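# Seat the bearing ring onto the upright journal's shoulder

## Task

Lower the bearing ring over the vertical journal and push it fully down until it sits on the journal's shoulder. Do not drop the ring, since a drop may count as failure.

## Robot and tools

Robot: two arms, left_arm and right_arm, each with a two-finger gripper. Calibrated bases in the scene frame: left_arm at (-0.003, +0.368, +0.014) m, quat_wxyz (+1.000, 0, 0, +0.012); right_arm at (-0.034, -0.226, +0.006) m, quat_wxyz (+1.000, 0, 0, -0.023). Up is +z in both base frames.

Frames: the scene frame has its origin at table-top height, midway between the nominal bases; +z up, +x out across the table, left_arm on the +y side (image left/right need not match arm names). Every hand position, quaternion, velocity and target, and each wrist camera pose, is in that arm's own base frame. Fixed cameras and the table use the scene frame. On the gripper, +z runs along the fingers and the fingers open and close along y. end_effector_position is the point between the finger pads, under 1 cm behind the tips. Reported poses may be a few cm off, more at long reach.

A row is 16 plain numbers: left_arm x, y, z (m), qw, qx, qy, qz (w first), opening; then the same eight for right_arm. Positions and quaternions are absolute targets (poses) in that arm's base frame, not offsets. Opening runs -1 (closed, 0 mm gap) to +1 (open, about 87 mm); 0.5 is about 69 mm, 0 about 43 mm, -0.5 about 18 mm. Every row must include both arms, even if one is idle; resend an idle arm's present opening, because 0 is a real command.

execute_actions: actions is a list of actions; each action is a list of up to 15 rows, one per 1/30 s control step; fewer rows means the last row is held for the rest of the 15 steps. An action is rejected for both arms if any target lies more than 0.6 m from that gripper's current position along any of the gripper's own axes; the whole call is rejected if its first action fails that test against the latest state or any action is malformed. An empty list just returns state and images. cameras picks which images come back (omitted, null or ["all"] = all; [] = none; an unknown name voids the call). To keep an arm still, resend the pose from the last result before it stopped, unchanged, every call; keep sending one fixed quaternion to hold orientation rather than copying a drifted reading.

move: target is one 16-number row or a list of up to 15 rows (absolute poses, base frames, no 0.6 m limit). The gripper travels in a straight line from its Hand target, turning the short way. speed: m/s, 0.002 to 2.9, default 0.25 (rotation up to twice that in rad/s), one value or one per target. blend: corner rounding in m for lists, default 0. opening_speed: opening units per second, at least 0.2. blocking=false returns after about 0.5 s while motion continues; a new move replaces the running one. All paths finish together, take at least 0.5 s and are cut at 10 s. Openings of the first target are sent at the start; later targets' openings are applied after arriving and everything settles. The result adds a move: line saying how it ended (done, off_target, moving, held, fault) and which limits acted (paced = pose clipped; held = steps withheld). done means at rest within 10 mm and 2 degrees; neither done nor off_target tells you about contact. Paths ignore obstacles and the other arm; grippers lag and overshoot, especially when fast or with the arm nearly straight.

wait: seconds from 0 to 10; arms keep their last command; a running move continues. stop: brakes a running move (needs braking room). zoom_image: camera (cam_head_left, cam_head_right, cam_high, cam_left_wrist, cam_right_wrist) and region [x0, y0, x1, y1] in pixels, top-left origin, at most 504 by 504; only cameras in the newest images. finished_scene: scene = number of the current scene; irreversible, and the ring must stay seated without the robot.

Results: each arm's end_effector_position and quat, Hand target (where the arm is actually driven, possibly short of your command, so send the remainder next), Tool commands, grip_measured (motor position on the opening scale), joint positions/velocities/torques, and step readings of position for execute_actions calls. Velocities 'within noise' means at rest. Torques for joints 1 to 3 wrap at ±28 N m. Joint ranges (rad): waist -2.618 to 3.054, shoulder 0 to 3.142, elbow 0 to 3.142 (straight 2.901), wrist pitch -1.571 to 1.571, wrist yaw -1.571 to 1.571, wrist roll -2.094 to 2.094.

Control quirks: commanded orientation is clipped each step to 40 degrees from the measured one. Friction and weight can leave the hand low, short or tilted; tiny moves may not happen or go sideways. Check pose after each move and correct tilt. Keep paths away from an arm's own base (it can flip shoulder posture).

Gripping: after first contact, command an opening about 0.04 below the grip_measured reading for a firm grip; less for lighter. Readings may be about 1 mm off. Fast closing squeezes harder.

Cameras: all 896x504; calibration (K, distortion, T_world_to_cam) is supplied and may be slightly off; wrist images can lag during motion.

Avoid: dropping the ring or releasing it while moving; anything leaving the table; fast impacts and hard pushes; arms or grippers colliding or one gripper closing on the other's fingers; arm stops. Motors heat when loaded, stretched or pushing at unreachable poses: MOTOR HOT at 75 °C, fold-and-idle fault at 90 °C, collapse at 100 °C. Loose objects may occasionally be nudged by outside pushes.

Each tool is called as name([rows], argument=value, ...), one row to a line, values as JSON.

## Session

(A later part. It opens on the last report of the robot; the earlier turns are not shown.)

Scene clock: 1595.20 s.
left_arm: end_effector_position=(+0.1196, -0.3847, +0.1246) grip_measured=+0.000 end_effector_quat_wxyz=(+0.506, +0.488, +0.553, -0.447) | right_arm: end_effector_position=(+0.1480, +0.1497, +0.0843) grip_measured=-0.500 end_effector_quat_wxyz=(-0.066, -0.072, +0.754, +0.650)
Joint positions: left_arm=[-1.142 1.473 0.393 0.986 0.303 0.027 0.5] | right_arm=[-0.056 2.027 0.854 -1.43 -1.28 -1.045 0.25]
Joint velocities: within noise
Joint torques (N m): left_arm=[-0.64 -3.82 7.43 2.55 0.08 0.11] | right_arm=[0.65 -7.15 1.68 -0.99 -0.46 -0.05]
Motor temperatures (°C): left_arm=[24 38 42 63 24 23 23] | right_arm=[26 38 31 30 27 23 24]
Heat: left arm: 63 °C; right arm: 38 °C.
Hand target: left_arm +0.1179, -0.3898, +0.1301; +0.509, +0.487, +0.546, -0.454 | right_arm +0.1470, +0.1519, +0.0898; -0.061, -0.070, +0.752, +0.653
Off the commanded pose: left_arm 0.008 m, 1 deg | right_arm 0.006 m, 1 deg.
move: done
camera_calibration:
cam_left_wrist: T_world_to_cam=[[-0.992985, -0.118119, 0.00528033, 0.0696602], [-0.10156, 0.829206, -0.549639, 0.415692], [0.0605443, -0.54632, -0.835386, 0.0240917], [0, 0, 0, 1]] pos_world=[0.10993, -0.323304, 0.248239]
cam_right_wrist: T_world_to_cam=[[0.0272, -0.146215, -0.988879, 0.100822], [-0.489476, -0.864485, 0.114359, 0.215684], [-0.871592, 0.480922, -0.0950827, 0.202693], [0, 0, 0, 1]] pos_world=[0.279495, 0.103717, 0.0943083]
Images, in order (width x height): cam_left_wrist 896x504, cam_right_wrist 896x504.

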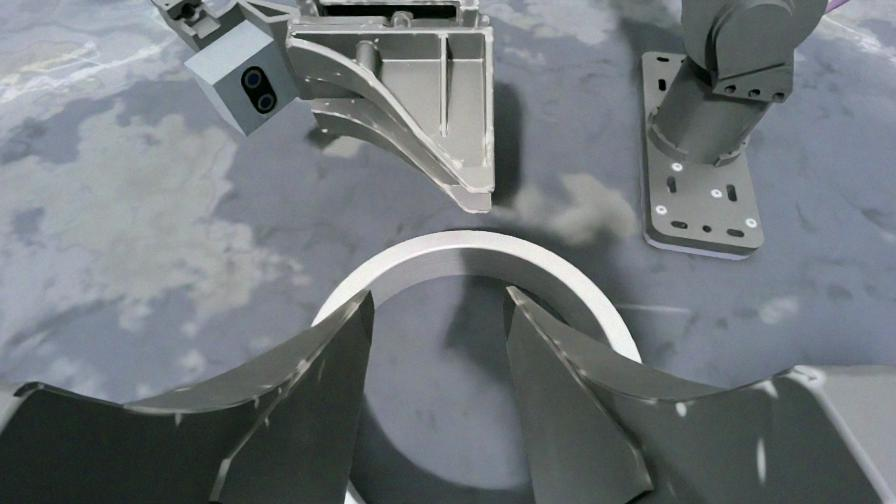

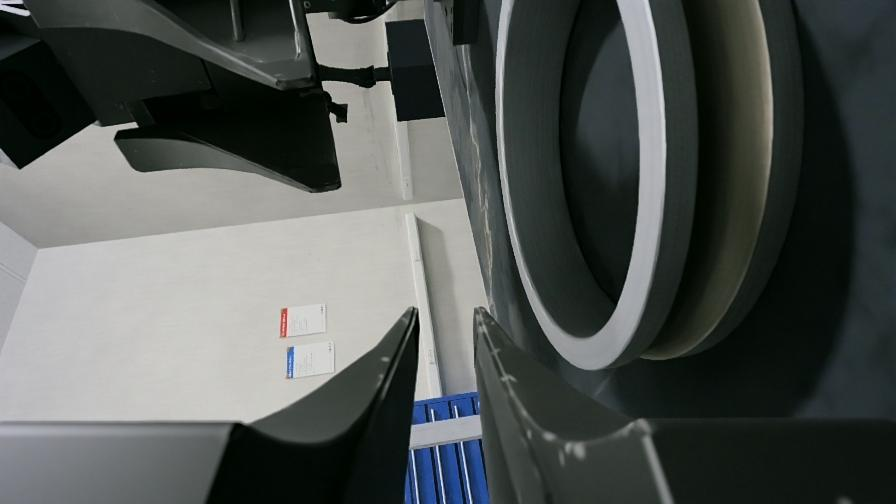

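zoom_image(camera="cam_left_wrist", region=[280, 0, 560, 330])

zoom_image(camera="cam_right_wrist", region=[560, 240, 840, 400])

Scaled by 1.527 from the camera's 896x504 image, which has a finer 1280x720 frame.

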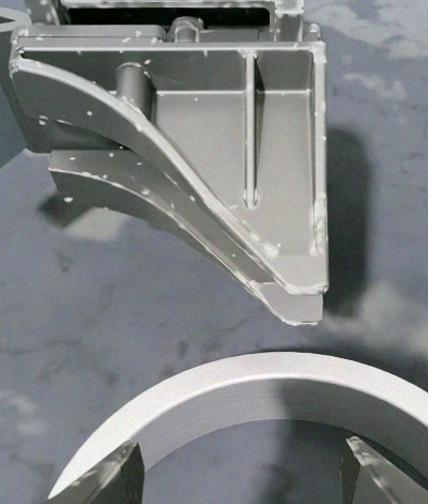

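Scaled by 1.800 from the camera's 896x504 image, which has a finer 1280x720 frame.

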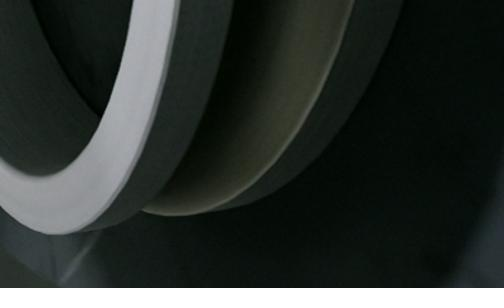

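move([
  [0.1,-0.29,0.16,0.4283,0.5449,0.6116,-0.3816,0,0.164,0.10,0.09,-0.0543,-0.0747,0.8056,0.5852,-0.5],
  [0.13,-0.24,0.19,0,0.6652,0.7466,0,-0.5,0.172,0.08,0.09,-0.0543,-0.0747,0.8056,0.5852,-0.5],
], speed=0.25, cameras=["cam_high"])

zoom_image(camera="cam_high", region=[300, 200, 620, 420])

Scene clock: 1639.50 s.
left_arm: end_effector_position=(+0.1285, -0.2376, +0.1862) grip_measured=-0.500 end_effector_quat_wxyz=(+0.005, +0.661, +0.750, -0.007) | right_arm: end_effector_position=(+0.1693, +0.0834, +0.0912) grip_measured=-0.500 end_effector_quat_wxyz=(-0.055, -0.068, +0.805, +0.587)
Joint positions: left_arm=[-1.119 1.727 1.736 -1.565 0.009 0.326 0.25] | right_arm=[-0.299 1.978 1.003 -1.557 -1.009 -1.028 0.25]
Joint velocities: within noise
Joint torques (N m): left_arm=[-0.53 -6.64 8.77 0.36 -0.04 0.23] | right_arm=[-0.29 -4.62 5.07 -1.06 -0.18 -0.19]
Motor temperatures (°C): left_arm=[24 36 41 56 24 23 23] | right_arm=[26 40 30 29 26 23 24]
Heat: left arm: 56 °C; right arm: 40 °C.
Hand target: left_arm +0.1300, -0.2399, +0.1896; +0.009, +0.665, +0.747, -0.003 | right_arm +0.1720, +0.0800, +0.0900; -0.054, -0.074, +0.806, +0.585
Off the commanded pose: left_arm 0.005 m, 1 deg | right_arm 0.005 m, 1 deg.
joint sent to its limit (left arm) — joint 4 (wrist pitch), lower limit. The joint targets still meet the commanded pose.
move: done
Images, in order (width x height): cam_high 896x504.

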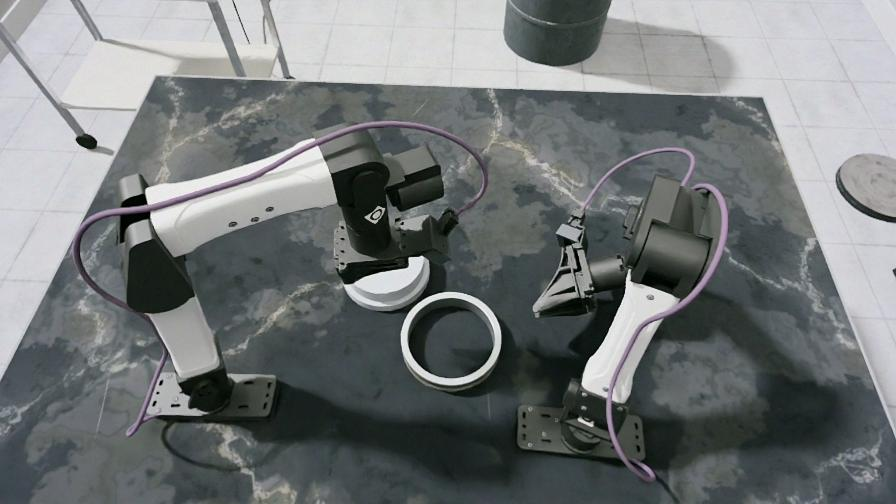

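Scaled by 1.575 from the camera's 896x504 image, which has a finer 1280x720 frame.

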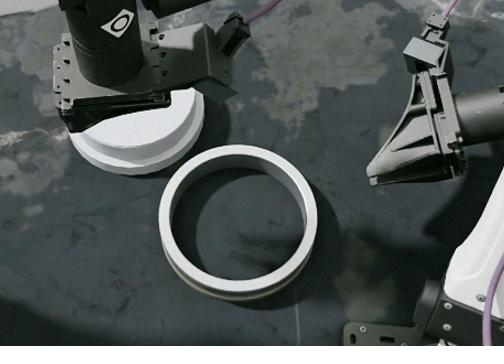

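move([
  [0.086,-0.255,0.14,0.5869,0.8078,0.0464,0.0340,-0.5,0.172,0.08,0.09,-0.0543,-0.0747,0.8056,0.5852,-0.5],
  [0.090,-0.280,0.045,0.5869,0.8078,0.0464,0.0340,-0.5,0.168,0.110,0.03,-0.0543,-0.0747,0.8056,0.5852,-0.5],
], speed=0.25)

zoom_image(camera="cam_high", region=[300, 200, 620, 420])

Scene clock: 1667.43 s.
left_arm: end_effector_position=(+0.0913, -0.2813, +0.0469) grip_measured=-0.500 end_effector_quat_wxyz=(+0.526, +0.848, +0.062, +0.020) | right_arm: end_effector_position=(+0.1644, +0.1077, +0.0407) grip_measured=-0.500 end_effector_quat_wxyz=(-0.075, -0.067, +0.803, +0.587)
Joint positions: left_arm=[-1.326 1.11 0.016 0.627 0.119 1.596 0.25] | right_arm=[-0.198 2.103 0.923 -1.292 -1.068 -0.92 0.25]
Joint velocities: within noise
Joint torques (N m): left_arm=[-0.35 -0.55 5.15 2.41 0.08 0.18] | right_arm=[0.73 -5.33 1.32 -0.13 -0.47 0.02]
Motor temperatures (°C): left_arm=[24 37 42 52 24 23 23] | right_arm=[26 38 31 29 25 23 24]
Heat: left arm: 52 °C; right arm: 38 °C.
Hand target: left_arm +0.0901, -0.2805, +0.0455; +0.526, +0.848, +0.058, +0.021 | right_arm +0.1679, +0.1096, +0.0308; -0.055, -0.075, +0.805, +0.586
Off the commanded pose: left_arm 0.003 m, 9 deg | right_arm 0.012 m, 3 deg.
joint sent to its limit (left arm) — joint 3 (elbow), lower limit, where the elbow is as bent as it goes. The joint targets are off in orientation, not in position.
move: off_target (left_arm, right_arm)
camera_calibration:
cam_left_wrist: T_world_to_cam=[[-0.0879949, 0.445299, -0.891048, 0.17215], [0.538664, 0.773718, 0.333468, 0.168891], [0.837913, -0.450632, -0.30795, -0.0513772], [0, 0, 0, 1]] pos_world=[-0.0327776, -0.230484, 0.0812526]
cam_right_wrist: T_world_to_cam=[[0.0239471, -0.302189, -0.952947, 0.0669495], [-0.484125, -0.837499, 0.253413, 0.182876], [-0.874671, 0.455277, -0.166353, 0.239361], [0, 0, 0, 1]] pos_world=[0.296294, 0.0644141, 0.0572746]

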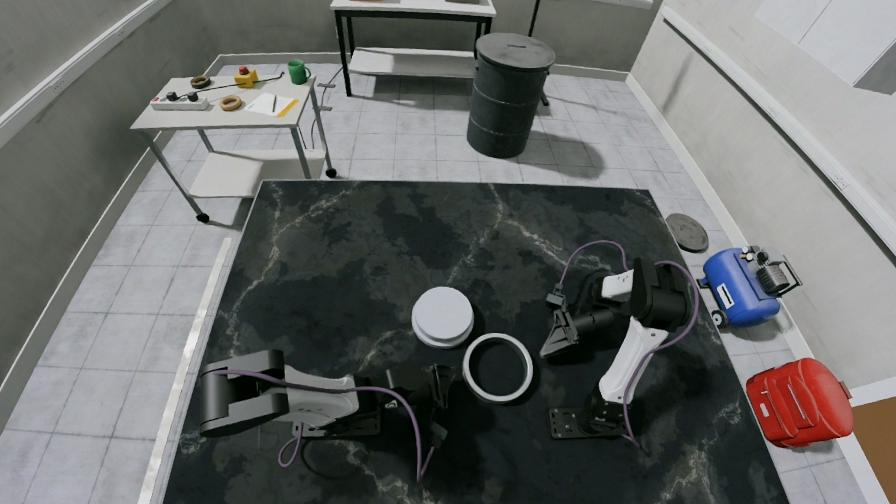

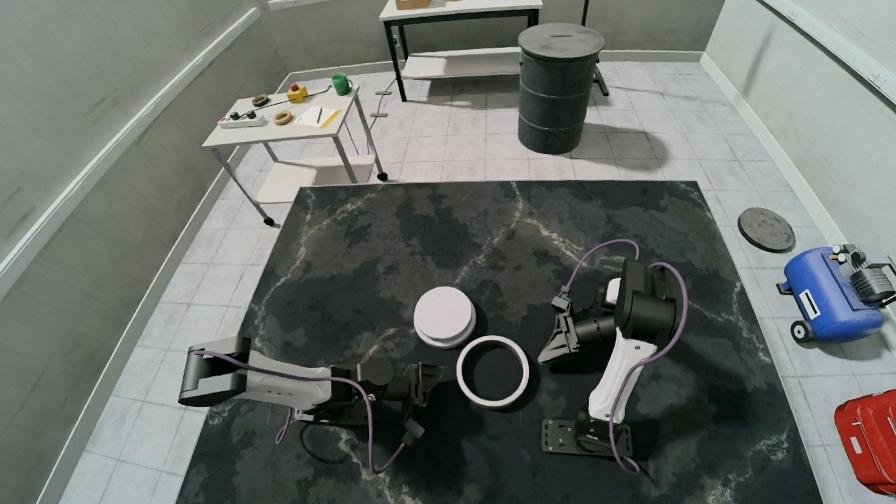

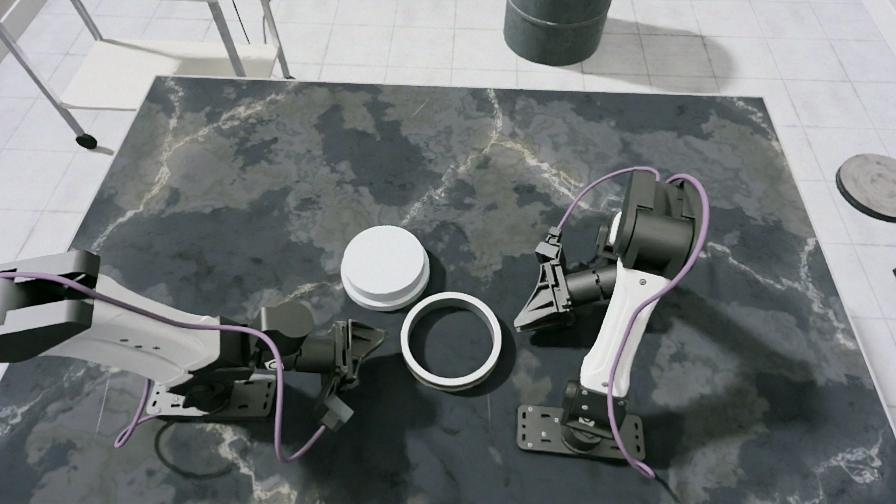

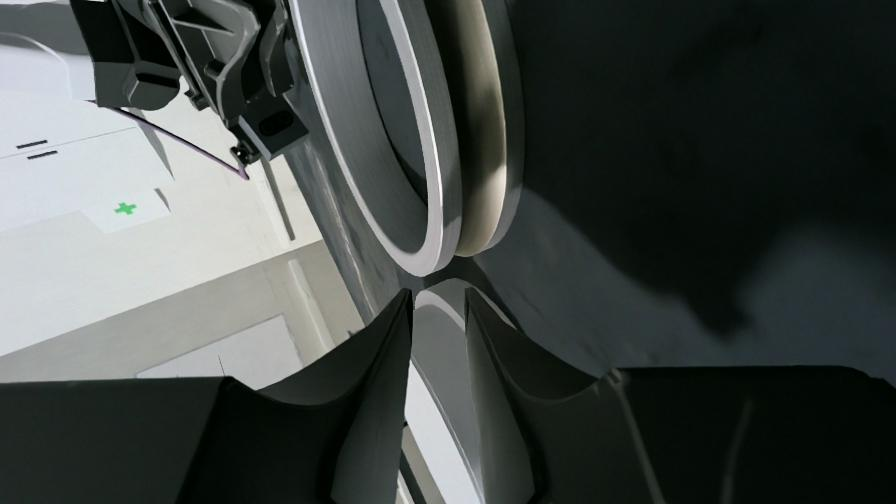

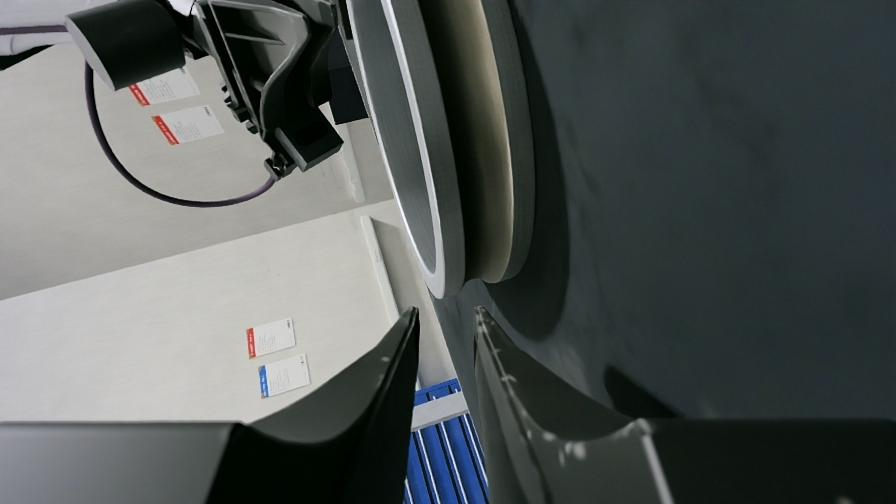

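Scaled by 1.575 from the camera's 896x504 image, which has a finer 1280x720 frame.

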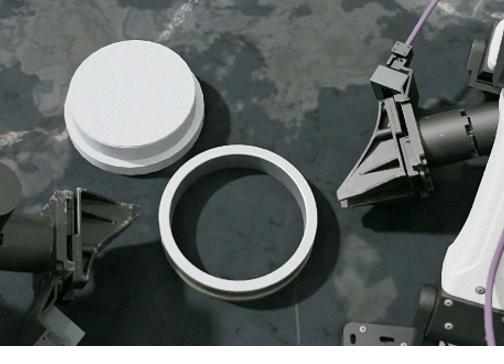

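move([
  [0.0755,-0.282,0.040,0.5869,0.8078,0.0464,0.0340,-0.5,0.168,0.110,0.03,-0.0543,-0.0747,0.8056,0.5852,-0.5],
  [0.078,-0.303,0.032,0.5869,0.8078,0.0464,0.0340,-0.5,0.164,0.095,0.035,-0.0543,-0.0747,0.8056,0.5852,-0.5],
  [0.082,-0.336,0.032,0.5869,0.8078,0.0464,0.0340,-0.5,0.164,0.090,0.035,-0.0543,-0.0747,0.8056,0.5852,-0.5],
], speed=0.06)

zoom_image(camera="cam_high", region=[300, 200, 620, 420])

Scene clock: 1695.43 s.
left_arm: end_effector_position=(+0.0829, -0.3187, +0.0088) grip_measured=-0.500 end_effector_quat_wxyz=(+0.543, +0.837, +0.054, +0.035) | right_arm: end_effector_position=(+0.1652, +0.0925, +0.0376) grip_measured=-0.500 end_effector_quat_wxyz=(-0.050, -0.074, +0.806, +0.585)
Joint positions: left_arm=[-1.444 1.909 0.063 1.427 -0.001 1.571 0.25] | right_arm=[-0.267 2.103 0.923 -1.309 -1.032 -0.996 0.25]
Joint velocities: within noise
Joint torques (N m): left_arm=[-0.49 -4.37 4.07 3.24 0.13 0.13] | right_arm=[-0.57 -4.42 3 -0.96 -0.21 -0.21]
Motor temperatures (°C): left_arm=[24 34 39 54 24 23 23] | right_arm=[26 37 30 27 25 23 24]
Heat: left arm: 54 °C; right arm: 37 °C.
Hand target: left_arm +0.0818, -0.3348, +0.0321; +0.586, +0.809, +0.046, +0.034 | right_arm +0.1640, +0.0900, +0.0350; -0.054, -0.075, +0.806, +0.585
Off the commanded pose: left_arm 0.029 m, 6 deg | right_arm 0.004 m, 1 deg.
move: off_target (left_arm)
camera_calibration:
cam_left_wrist: T_world_to_cam=[[-0.0559923, 0.409812, -0.91045, 0.140356], [0.525261, 0.787582, 0.322204, 0.220756], [0.849097, -0.460183, -0.259357, -0.0774458], [0, 0, 0, 1]] pos_world=[-0.0423367, -0.267022, 0.0365728]
cam_right_wrist: T_world_to_cam=[[0.0650979, -0.30649, -0.949645, 0.0528555], [-0.510696, -0.827822, 0.232165, 0.175592], [-0.857293, 0.469866, -0.210413, 0.243732], [0, 0, 0, 1]] pos_world=[0.295183, 0.0470375, 0.0607119]

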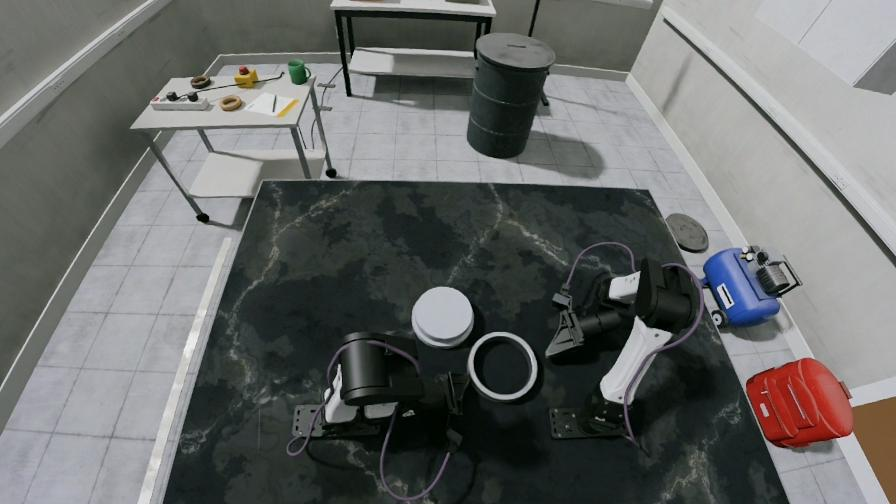

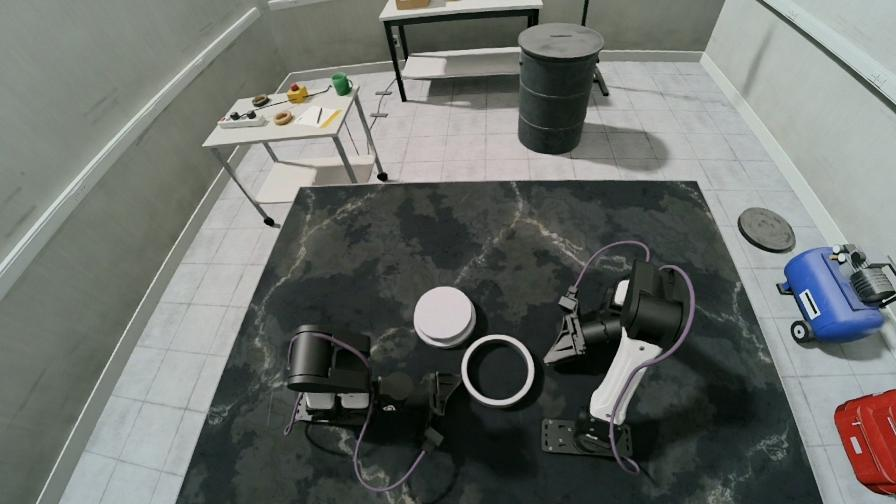

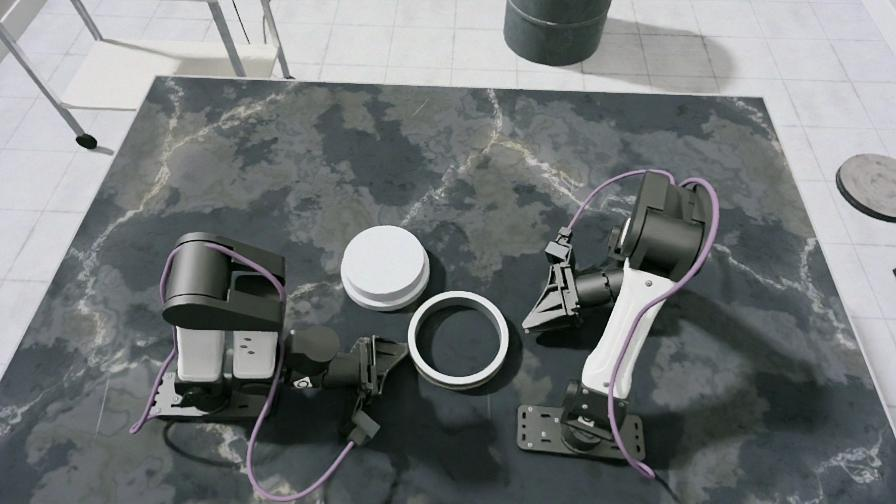

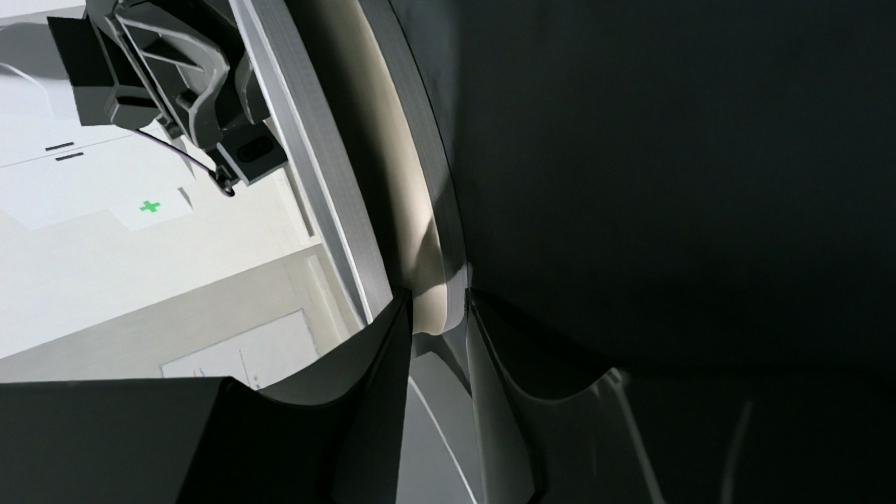

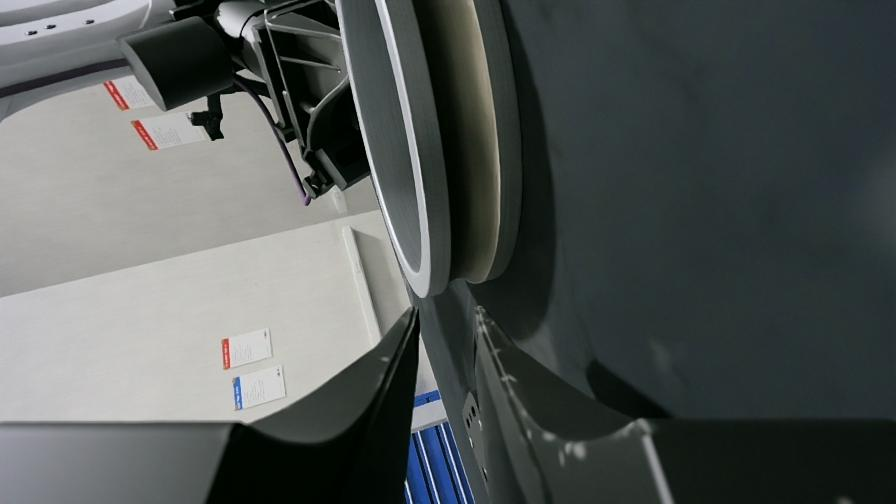

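Scaled by 1.575 from the camera's 896x504 image, which has a finer 1280x720 frame.

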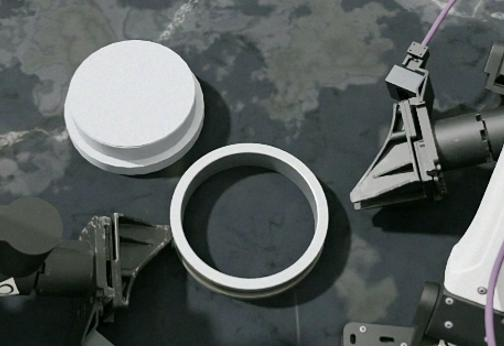

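move([
  [0.079,-0.300,0.036,0.5869,0.8078,0.0464,0.0340,-0.5,0.162,0.100,0.032,-0.0543,-0.0747,0.8056,0.5852,-0.5],
  [0.080,-0.308,0.038,0.5869,0.8078,0.0464,0.0340,-0.5,0.160,0.112,0.028,-0.0543,-0.0747,0.8056,0.5852,-0.5],
  [0.083,-0.328,0.042,0.6419,0.7650,0.0439,0.0371,-0.5,0.156,0.130,0.025,-0.0543,-0.0747,0.8056,0.5852,-0.5],
], speed=0.06, cameras=["cam_high","cam_left_wrist","cam_right_wrist"])

zoom_image(camera="cam_high", region=[300, 200, 620, 420])

Scene clock: 1705.73 s.
left_arm: end_effector_position=(+0.0831, -0.3175, +0.0235) grip_measured=-0.500 end_effector_quat_wxyz=(+0.565, +0.822, +0.053, +0.037) | right_arm: end_effector_position=(+0.1591, +0.1257, +0.0289) grip_measured=-0.500 end_effector_quat_wxyz=(-0.056, -0.074, +0.808, +0.582)
Joint positions: left_arm=[-1.443 1.88 0.039 1.476 -0.002 1.571 0.25] | right_arm=[-0.13 2.052 0.836 -1.105 -1.123 -0.798 0.25]
Joint velocities: within noise
Joint torques (N m): left_arm=[0.51 -3.3 2.78 3.37 0.24 0.01] | right_arm=[1.52 -5 0.81 -0.25 -0.52 0.04]
Motor temperatures (°C): left_arm=[24 34 38 59 24 23 23] | right_arm=[26 37 30 28 25 23 24]
Heat: left arm: 59 °C; right arm: 37 °C.
Hand target: left_arm +0.0831, -0.3274, +0.0425; +0.601, +0.797, +0.051, +0.031 | right_arm +0.1559, +0.1297, +0.0253; -0.055, -0.075, +0.805, +0.586
Off the commanded pose: left_arm 0.021 m, 11 deg | right_arm 0.007 m, 1 deg.
joint sent to its limit (left arm) — joint 4 (wrist pitch), upper limit. The joint targets are off in orientation, not in position.
move: off_target (left_arm)
camera_calibration:
cam_left_wrist: T_world_to_cam=[[-0.0498861, 0.361034, -0.931218, 0.137757], [0.52189, 0.804382, 0.283902, 0.221437], [0.851553, -0.47183, -0.228547, -0.0778168], [0, 0, 0, 1]] pos_world=[-0.0424283, -0.264571, 0.0476309]
cam_right_wrist: T_world_to_cam=[[0.0593536, -0.312772, -0.947972, 0.0569218], [-0.502438, -0.829947, 0.242373, 0.200693], [-0.862574, 0.461911, -0.206409, 0.222849], [0, 0, 0, 1]] pos_world=[0.289681, 0.0814319, 0.0513156]
Images, in order (width x height): cam_high 896x504, cam_left_wrist 896x504, cam_right_wrist 896x504.

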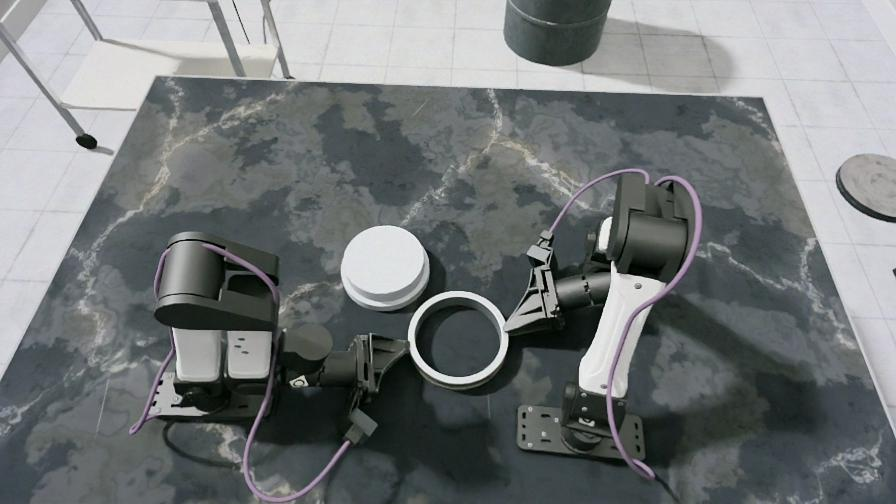

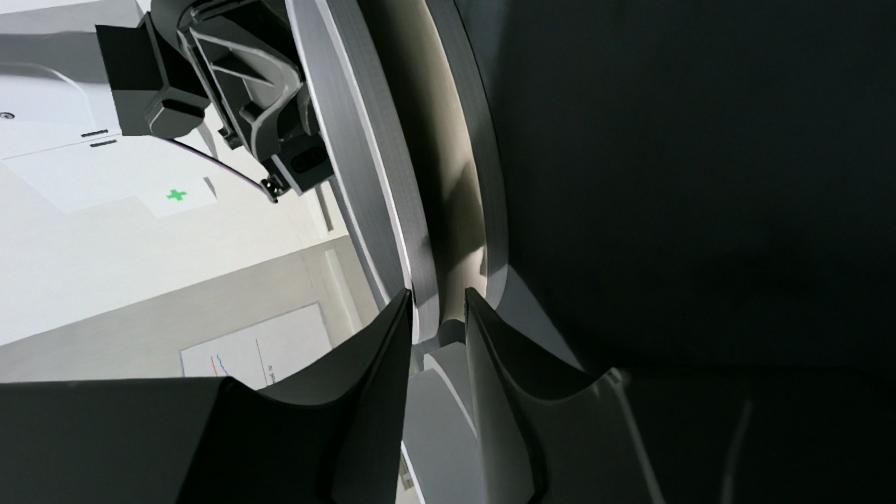

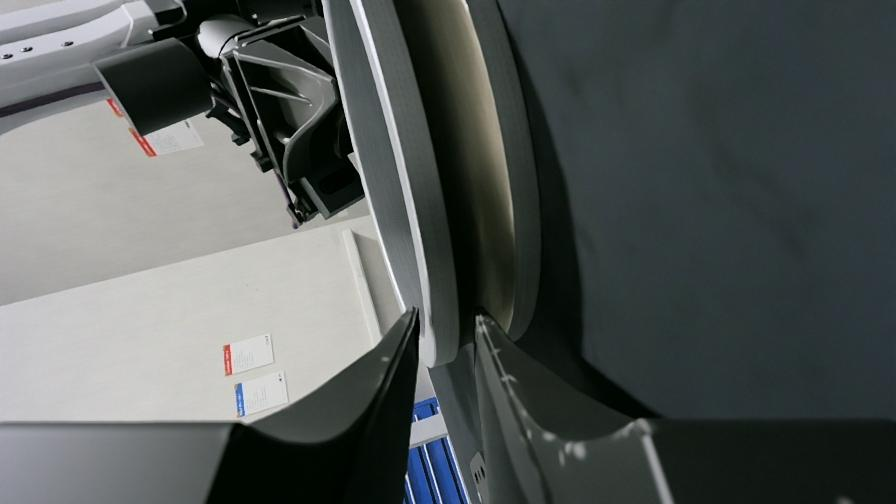

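Scaled by 1.575 from the camera's 896x504 image, which has a finer 1280x720 frame.

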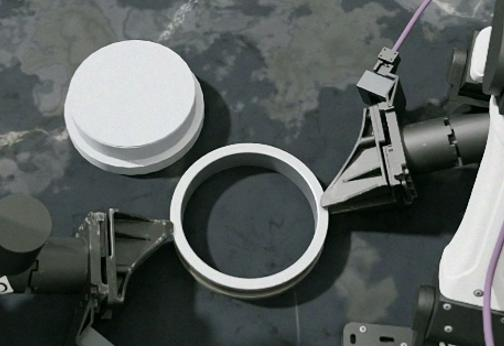

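move([
  [0.080,-0.300,0.040,0.5869,0.8078,0.0464,0.0340,-0.5,0.162,0.100,0.06,-0.0543,-0.0747,0.8056,0.5852,-0.5],
  [0.083,-0.265,0.14,0.5869,0.8078,0.0464,0.0340,-0.5,0.175,0.110,0.14,0,-0.2807,0.9598,0,0],
], speed=0.2, cameras=[])

move([
  [0.13,-0.24,0.19,0,0.6652,0.7466,0,-0.5,0.179,0.135,0.12,0,-0.2807,0.9598,0,0],
  [0.13,-0.24,0.19,0,0.6652,0.7466,0,-0.5,0.179,0.135,0.07,0,-0.2807,0.9598,0,0],
], speed=0.2)

zoom_image(camera="cam_high", region=[300, 200, 620, 420])

Scene clock: 1765.90 s.
left_arm: end_effector_position=(+0.0827, -0.2621, +0.1252) grip_measured=-0.500 end_effector_quat_wxyz=(+0.575, +0.816, +0.055, +0.031) | right_arm: end_effector_position=(+0.1716, +0.1093, +0.1353) grip_measured=+0.000 end_effector_quat_wxyz=(-0.002, -0.284, +0.959, +0.006)
Joint positions: left_arm=[-1.365 0.471 0.138 -0.012 0.08 1.586 0.25] | right_arm=[0.559 1.47 1.264 -1.366 -0.014 -0.018 0.5]
Joint velocities: within noise
Joint torques (N m): left_arm=[0.5 0.53 10.71 2.26 0.18 0.28] | right_arm=[0.57 -3.23 8.64 0.42 0.09 0.13]
Motor temperatures (°C): left_arm=[24 32 36 65 24 23 23] | right_arm=[26 36 30 26 25 23 24]
Heat: left arm: 65 °C; right arm: 36 °C.
Hand target: left_arm +0.0830, -0.2648, +0.1400; +0.587, +0.808, +0.046, +0.034 | right_arm +0.1750, +0.1100, +0.1399; +0.000, -0.281, +0.960, +0.000
Off the commanded pose: left_arm 0.015 m, 2 deg | right_arm 0.006 m, 1 deg.
move: off_target (left_arm)
No camera images: "cameras" was empty.

Scene clock: 1771.87 s.
left_arm: end_effector_position=(+0.1251, -0.2295, +0.1894) grip_measured=-0.500 end_effector_quat_wxyz=(-0.008, +0.680, +0.733, +0.007) | right_arm: end_effector_position=(+0.1808, +0.1360, +0.0782) grip_measured=+0.000 end_effector_quat_wxyz=(+0.006, -0.282, +0.959, +0.009)
Joint positions: left_arm=[-1.133 1.725 1.74 -1.605 -0.007 0.363 0.25] | right_arm=[0.625 1.556 1.119 -1.117 -0.013 0.053 0.5]
Joint velocities: within noise
Joint torques (N m): left_arm=[0.76 -6.32 8.36 0.74 0.11 -0.2] | right_arm=[1.13 -3.55 4.45 0.78 0.09 0.13]
Motor temperatures (°C): left_arm=[24 32 37 62 24 23 23] | right_arm=[26 36 30 26 25 23 24]
Heat: left arm: 62 °C; right arm: 36 °C.
Hand target: left_arm +0.1301, -0.2399, +0.1897; +0.009, +0.665, +0.746, -0.003 | right_arm +0.1789, +0.1349, +0.0703; +0.000, -0.281, +0.960, +0.000
Off the commanded pose: left_arm 0.012 m, 3 deg | right_arm 0.008 m, 1 deg.
joint read past its limit (left arm) — joint 4 (wrist pitch), lower limit.
joint sent to its limit (left arm) — joint 4 (wrist pitch), lower limit. The joint targets still meet the commanded pose.
move: off_target (left_arm)
camera_calibration:
cam_left_wrist: T_world_to_cam=[[-0.996938, -0.0778636, 0.00718316, 0.102508], [-0.0414505, 0.604133, 0.795805, 0.00911552], [-0.0663038, 0.79307, -0.605511, 0.442385], [0, 0, 0, 1]] pos_world=[0.131903, -0.348368, 0.259878]
cam_right_wrist: T_world_to_cam=[[0.544489, -0.838675, -0.0124819, 0.0161696], [-0.549213, -0.367732, 0.750425, 0.114074], [-0.633953, -0.401743, -0.660837, 0.358601], [0, 0, 0, 1]] pos_world=[0.281183, 0.199576, 0.151575]

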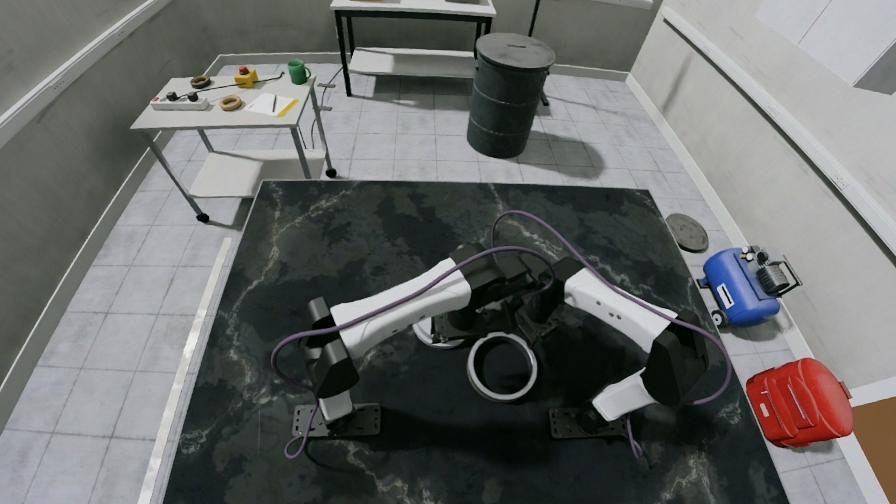

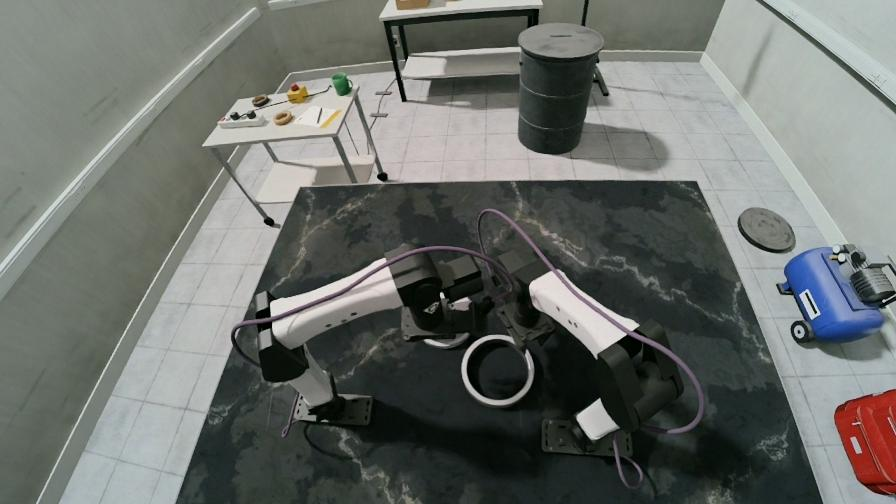

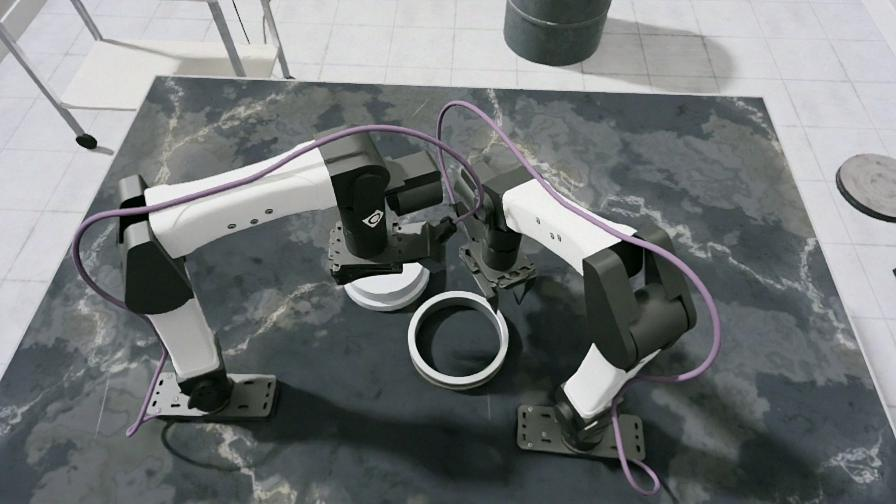

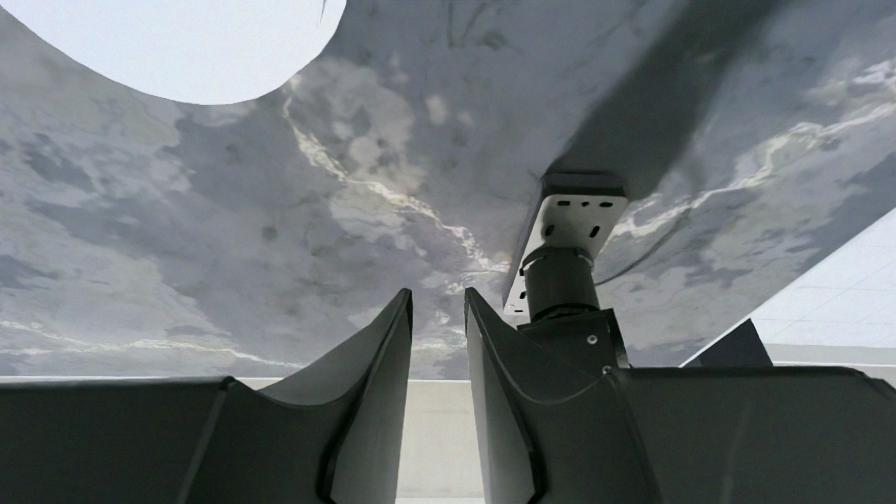

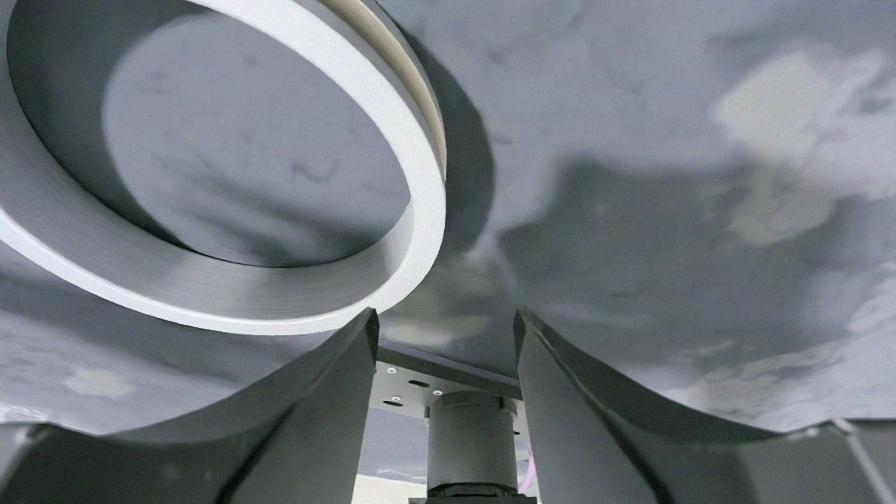

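Scaled by 1.575 from the camera's 896x504 image, which has a finer 1280x720 frame.

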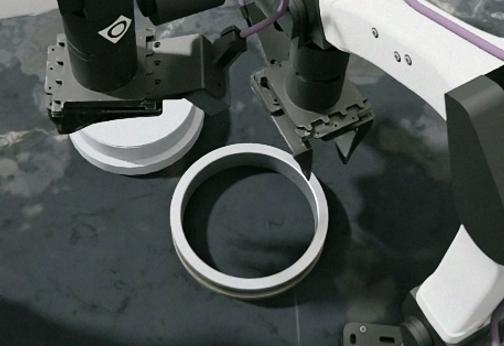

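move([
  [0.13,-0.17,0.19,0,0.6652,0.7466,0,-0.5,0.195,0.146,0.07,0,-0.2807,0.9598,0,0],
  [0.13,-0.17,0.19,0,0.6652,0.7466,0,-0.5,0.197,0.148,0.028,0,-0.2807,0.9598,0,0],
], speed=0.1)

zoom_image(camera="cam_high", region=[300, 200, 620, 420])

Scene clock: 1780.43 s.
left_arm: end_effector_position=(+0.1307, -0.1730, +0.1879) grip_measured=-0.500 end_effector_quat_wxyz=(-0.003, +0.662, +0.749, +0.003) | right_arm: end_effector_position=(+0.1978, +0.1491, +0.0341) grip_measured=+0.000 end_effector_quat_wxyz=(+0.001, -0.283, +0.959, +0.007)
Joint positions: left_arm=[-1.008 1.535 1.534 -1.577 -0.003 0.439 0.25] | right_arm=[0.628 1.694 1.082 -0.951 -0.013 0.053 0.5]
Joint velocities: within noise
Joint torques (N m): left_arm=[0.44 -7.46 5.39 0.44 0.08 0.33] | right_arm=[0.79 -4.7 4.62 0.79 0.08 0.13]
Motor temperatures (°C): left_arm=[24 34 37 58 24 23 23] | right_arm=[26 35 31 26 25 23 24]
Heat: left arm: 58 °C; right arm: 35 °C.
Hand target: left_arm +0.1300, -0.1700, +0.1897; +0.002, +0.665, +0.747, +0.000 | right_arm +0.1969, +0.1479, +0.0282; +0.000, -0.281, +0.960, +0.000
Off the commanded pose: left_arm 0.004 m, 1 deg | right_arm 0.006 m, 1 deg.
joint read past its limit (left arm) — joint 4 (wrist pitch), lower limit.
joint sent to its limit (left arm) — joint 4 (wrist pitch), lower limit. The joint targets still meet the commanded pose.
move: done
camera_calibration:
cam_left_wrist: T_world_to_cam=[[-0.991906, -0.126784, 0.00701314, 0.10346], [-0.0724735, 0.610623, 0.788598, -0.0169148], [-0.104264, 0.781707, -0.614869, 0.40177], [0, 0, 0, 1]] pos_world=[0.143287, -0.290621, 0.259649]
cam_right_wrist: T_world_to_cam=[[0.546948, -0.837087, -0.0115657, 0.0166133], [-0.542246, -0.364759, 0.756915, 0.159317], [-0.637822, -0.407722, -0.653411, 0.34692], [0, 0, 0, 1]] pos_world=[0.298576, 0.213466, 0.106284]

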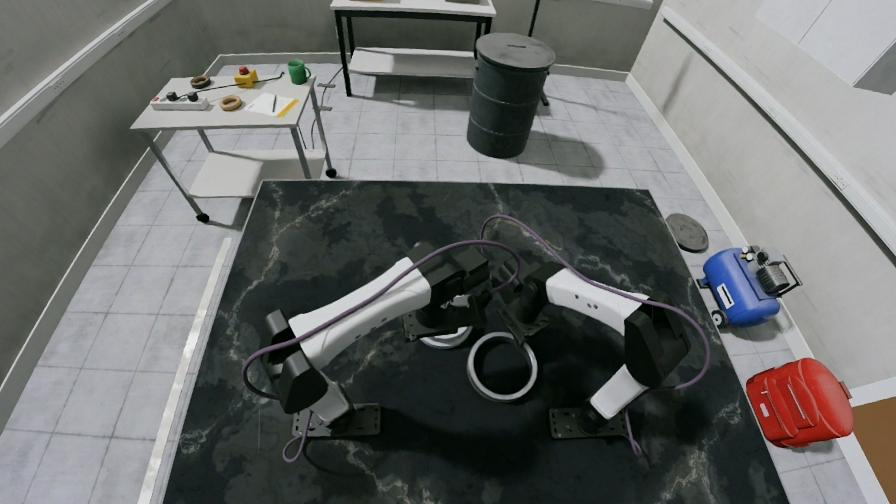

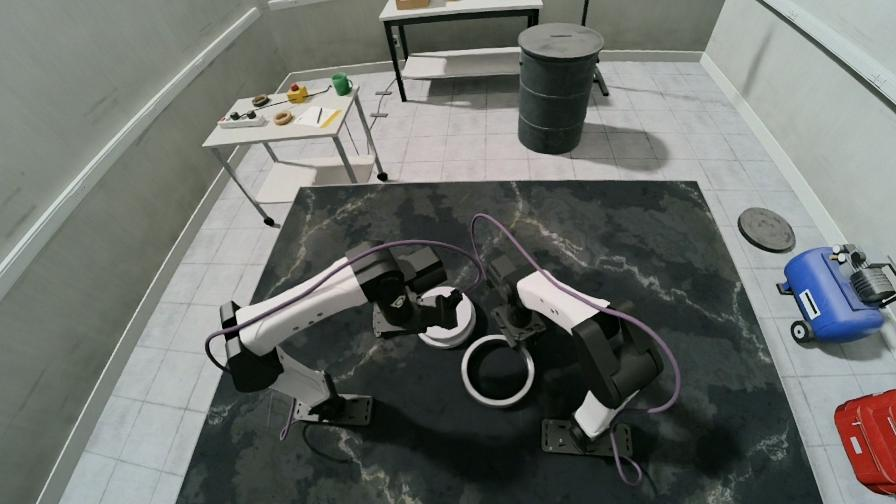

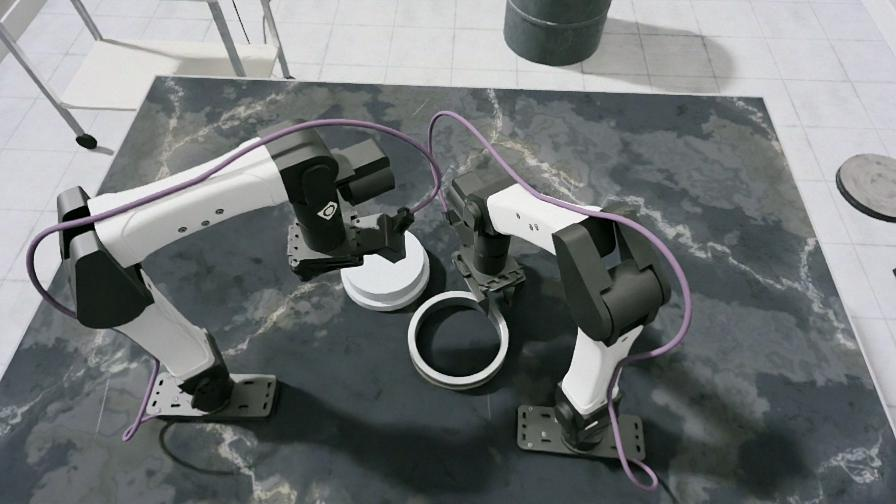

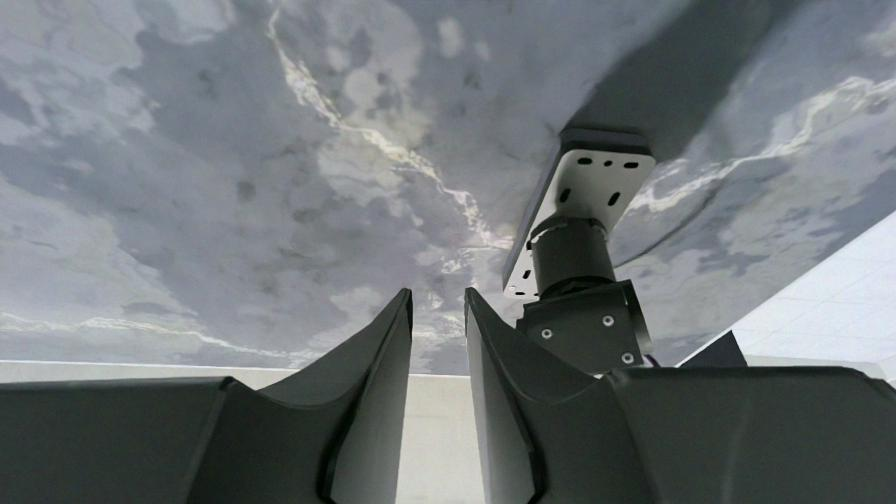

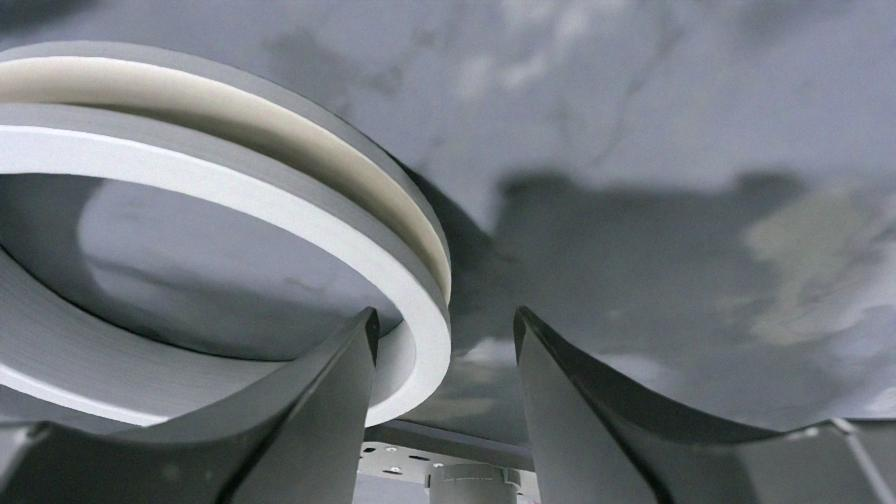

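Scaled by 1.575 from the camera's 896x504 image, which has a finer 1280x720 frame.

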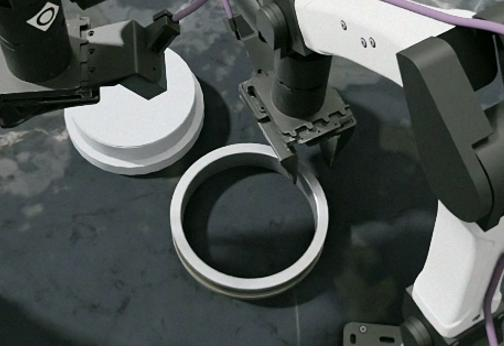

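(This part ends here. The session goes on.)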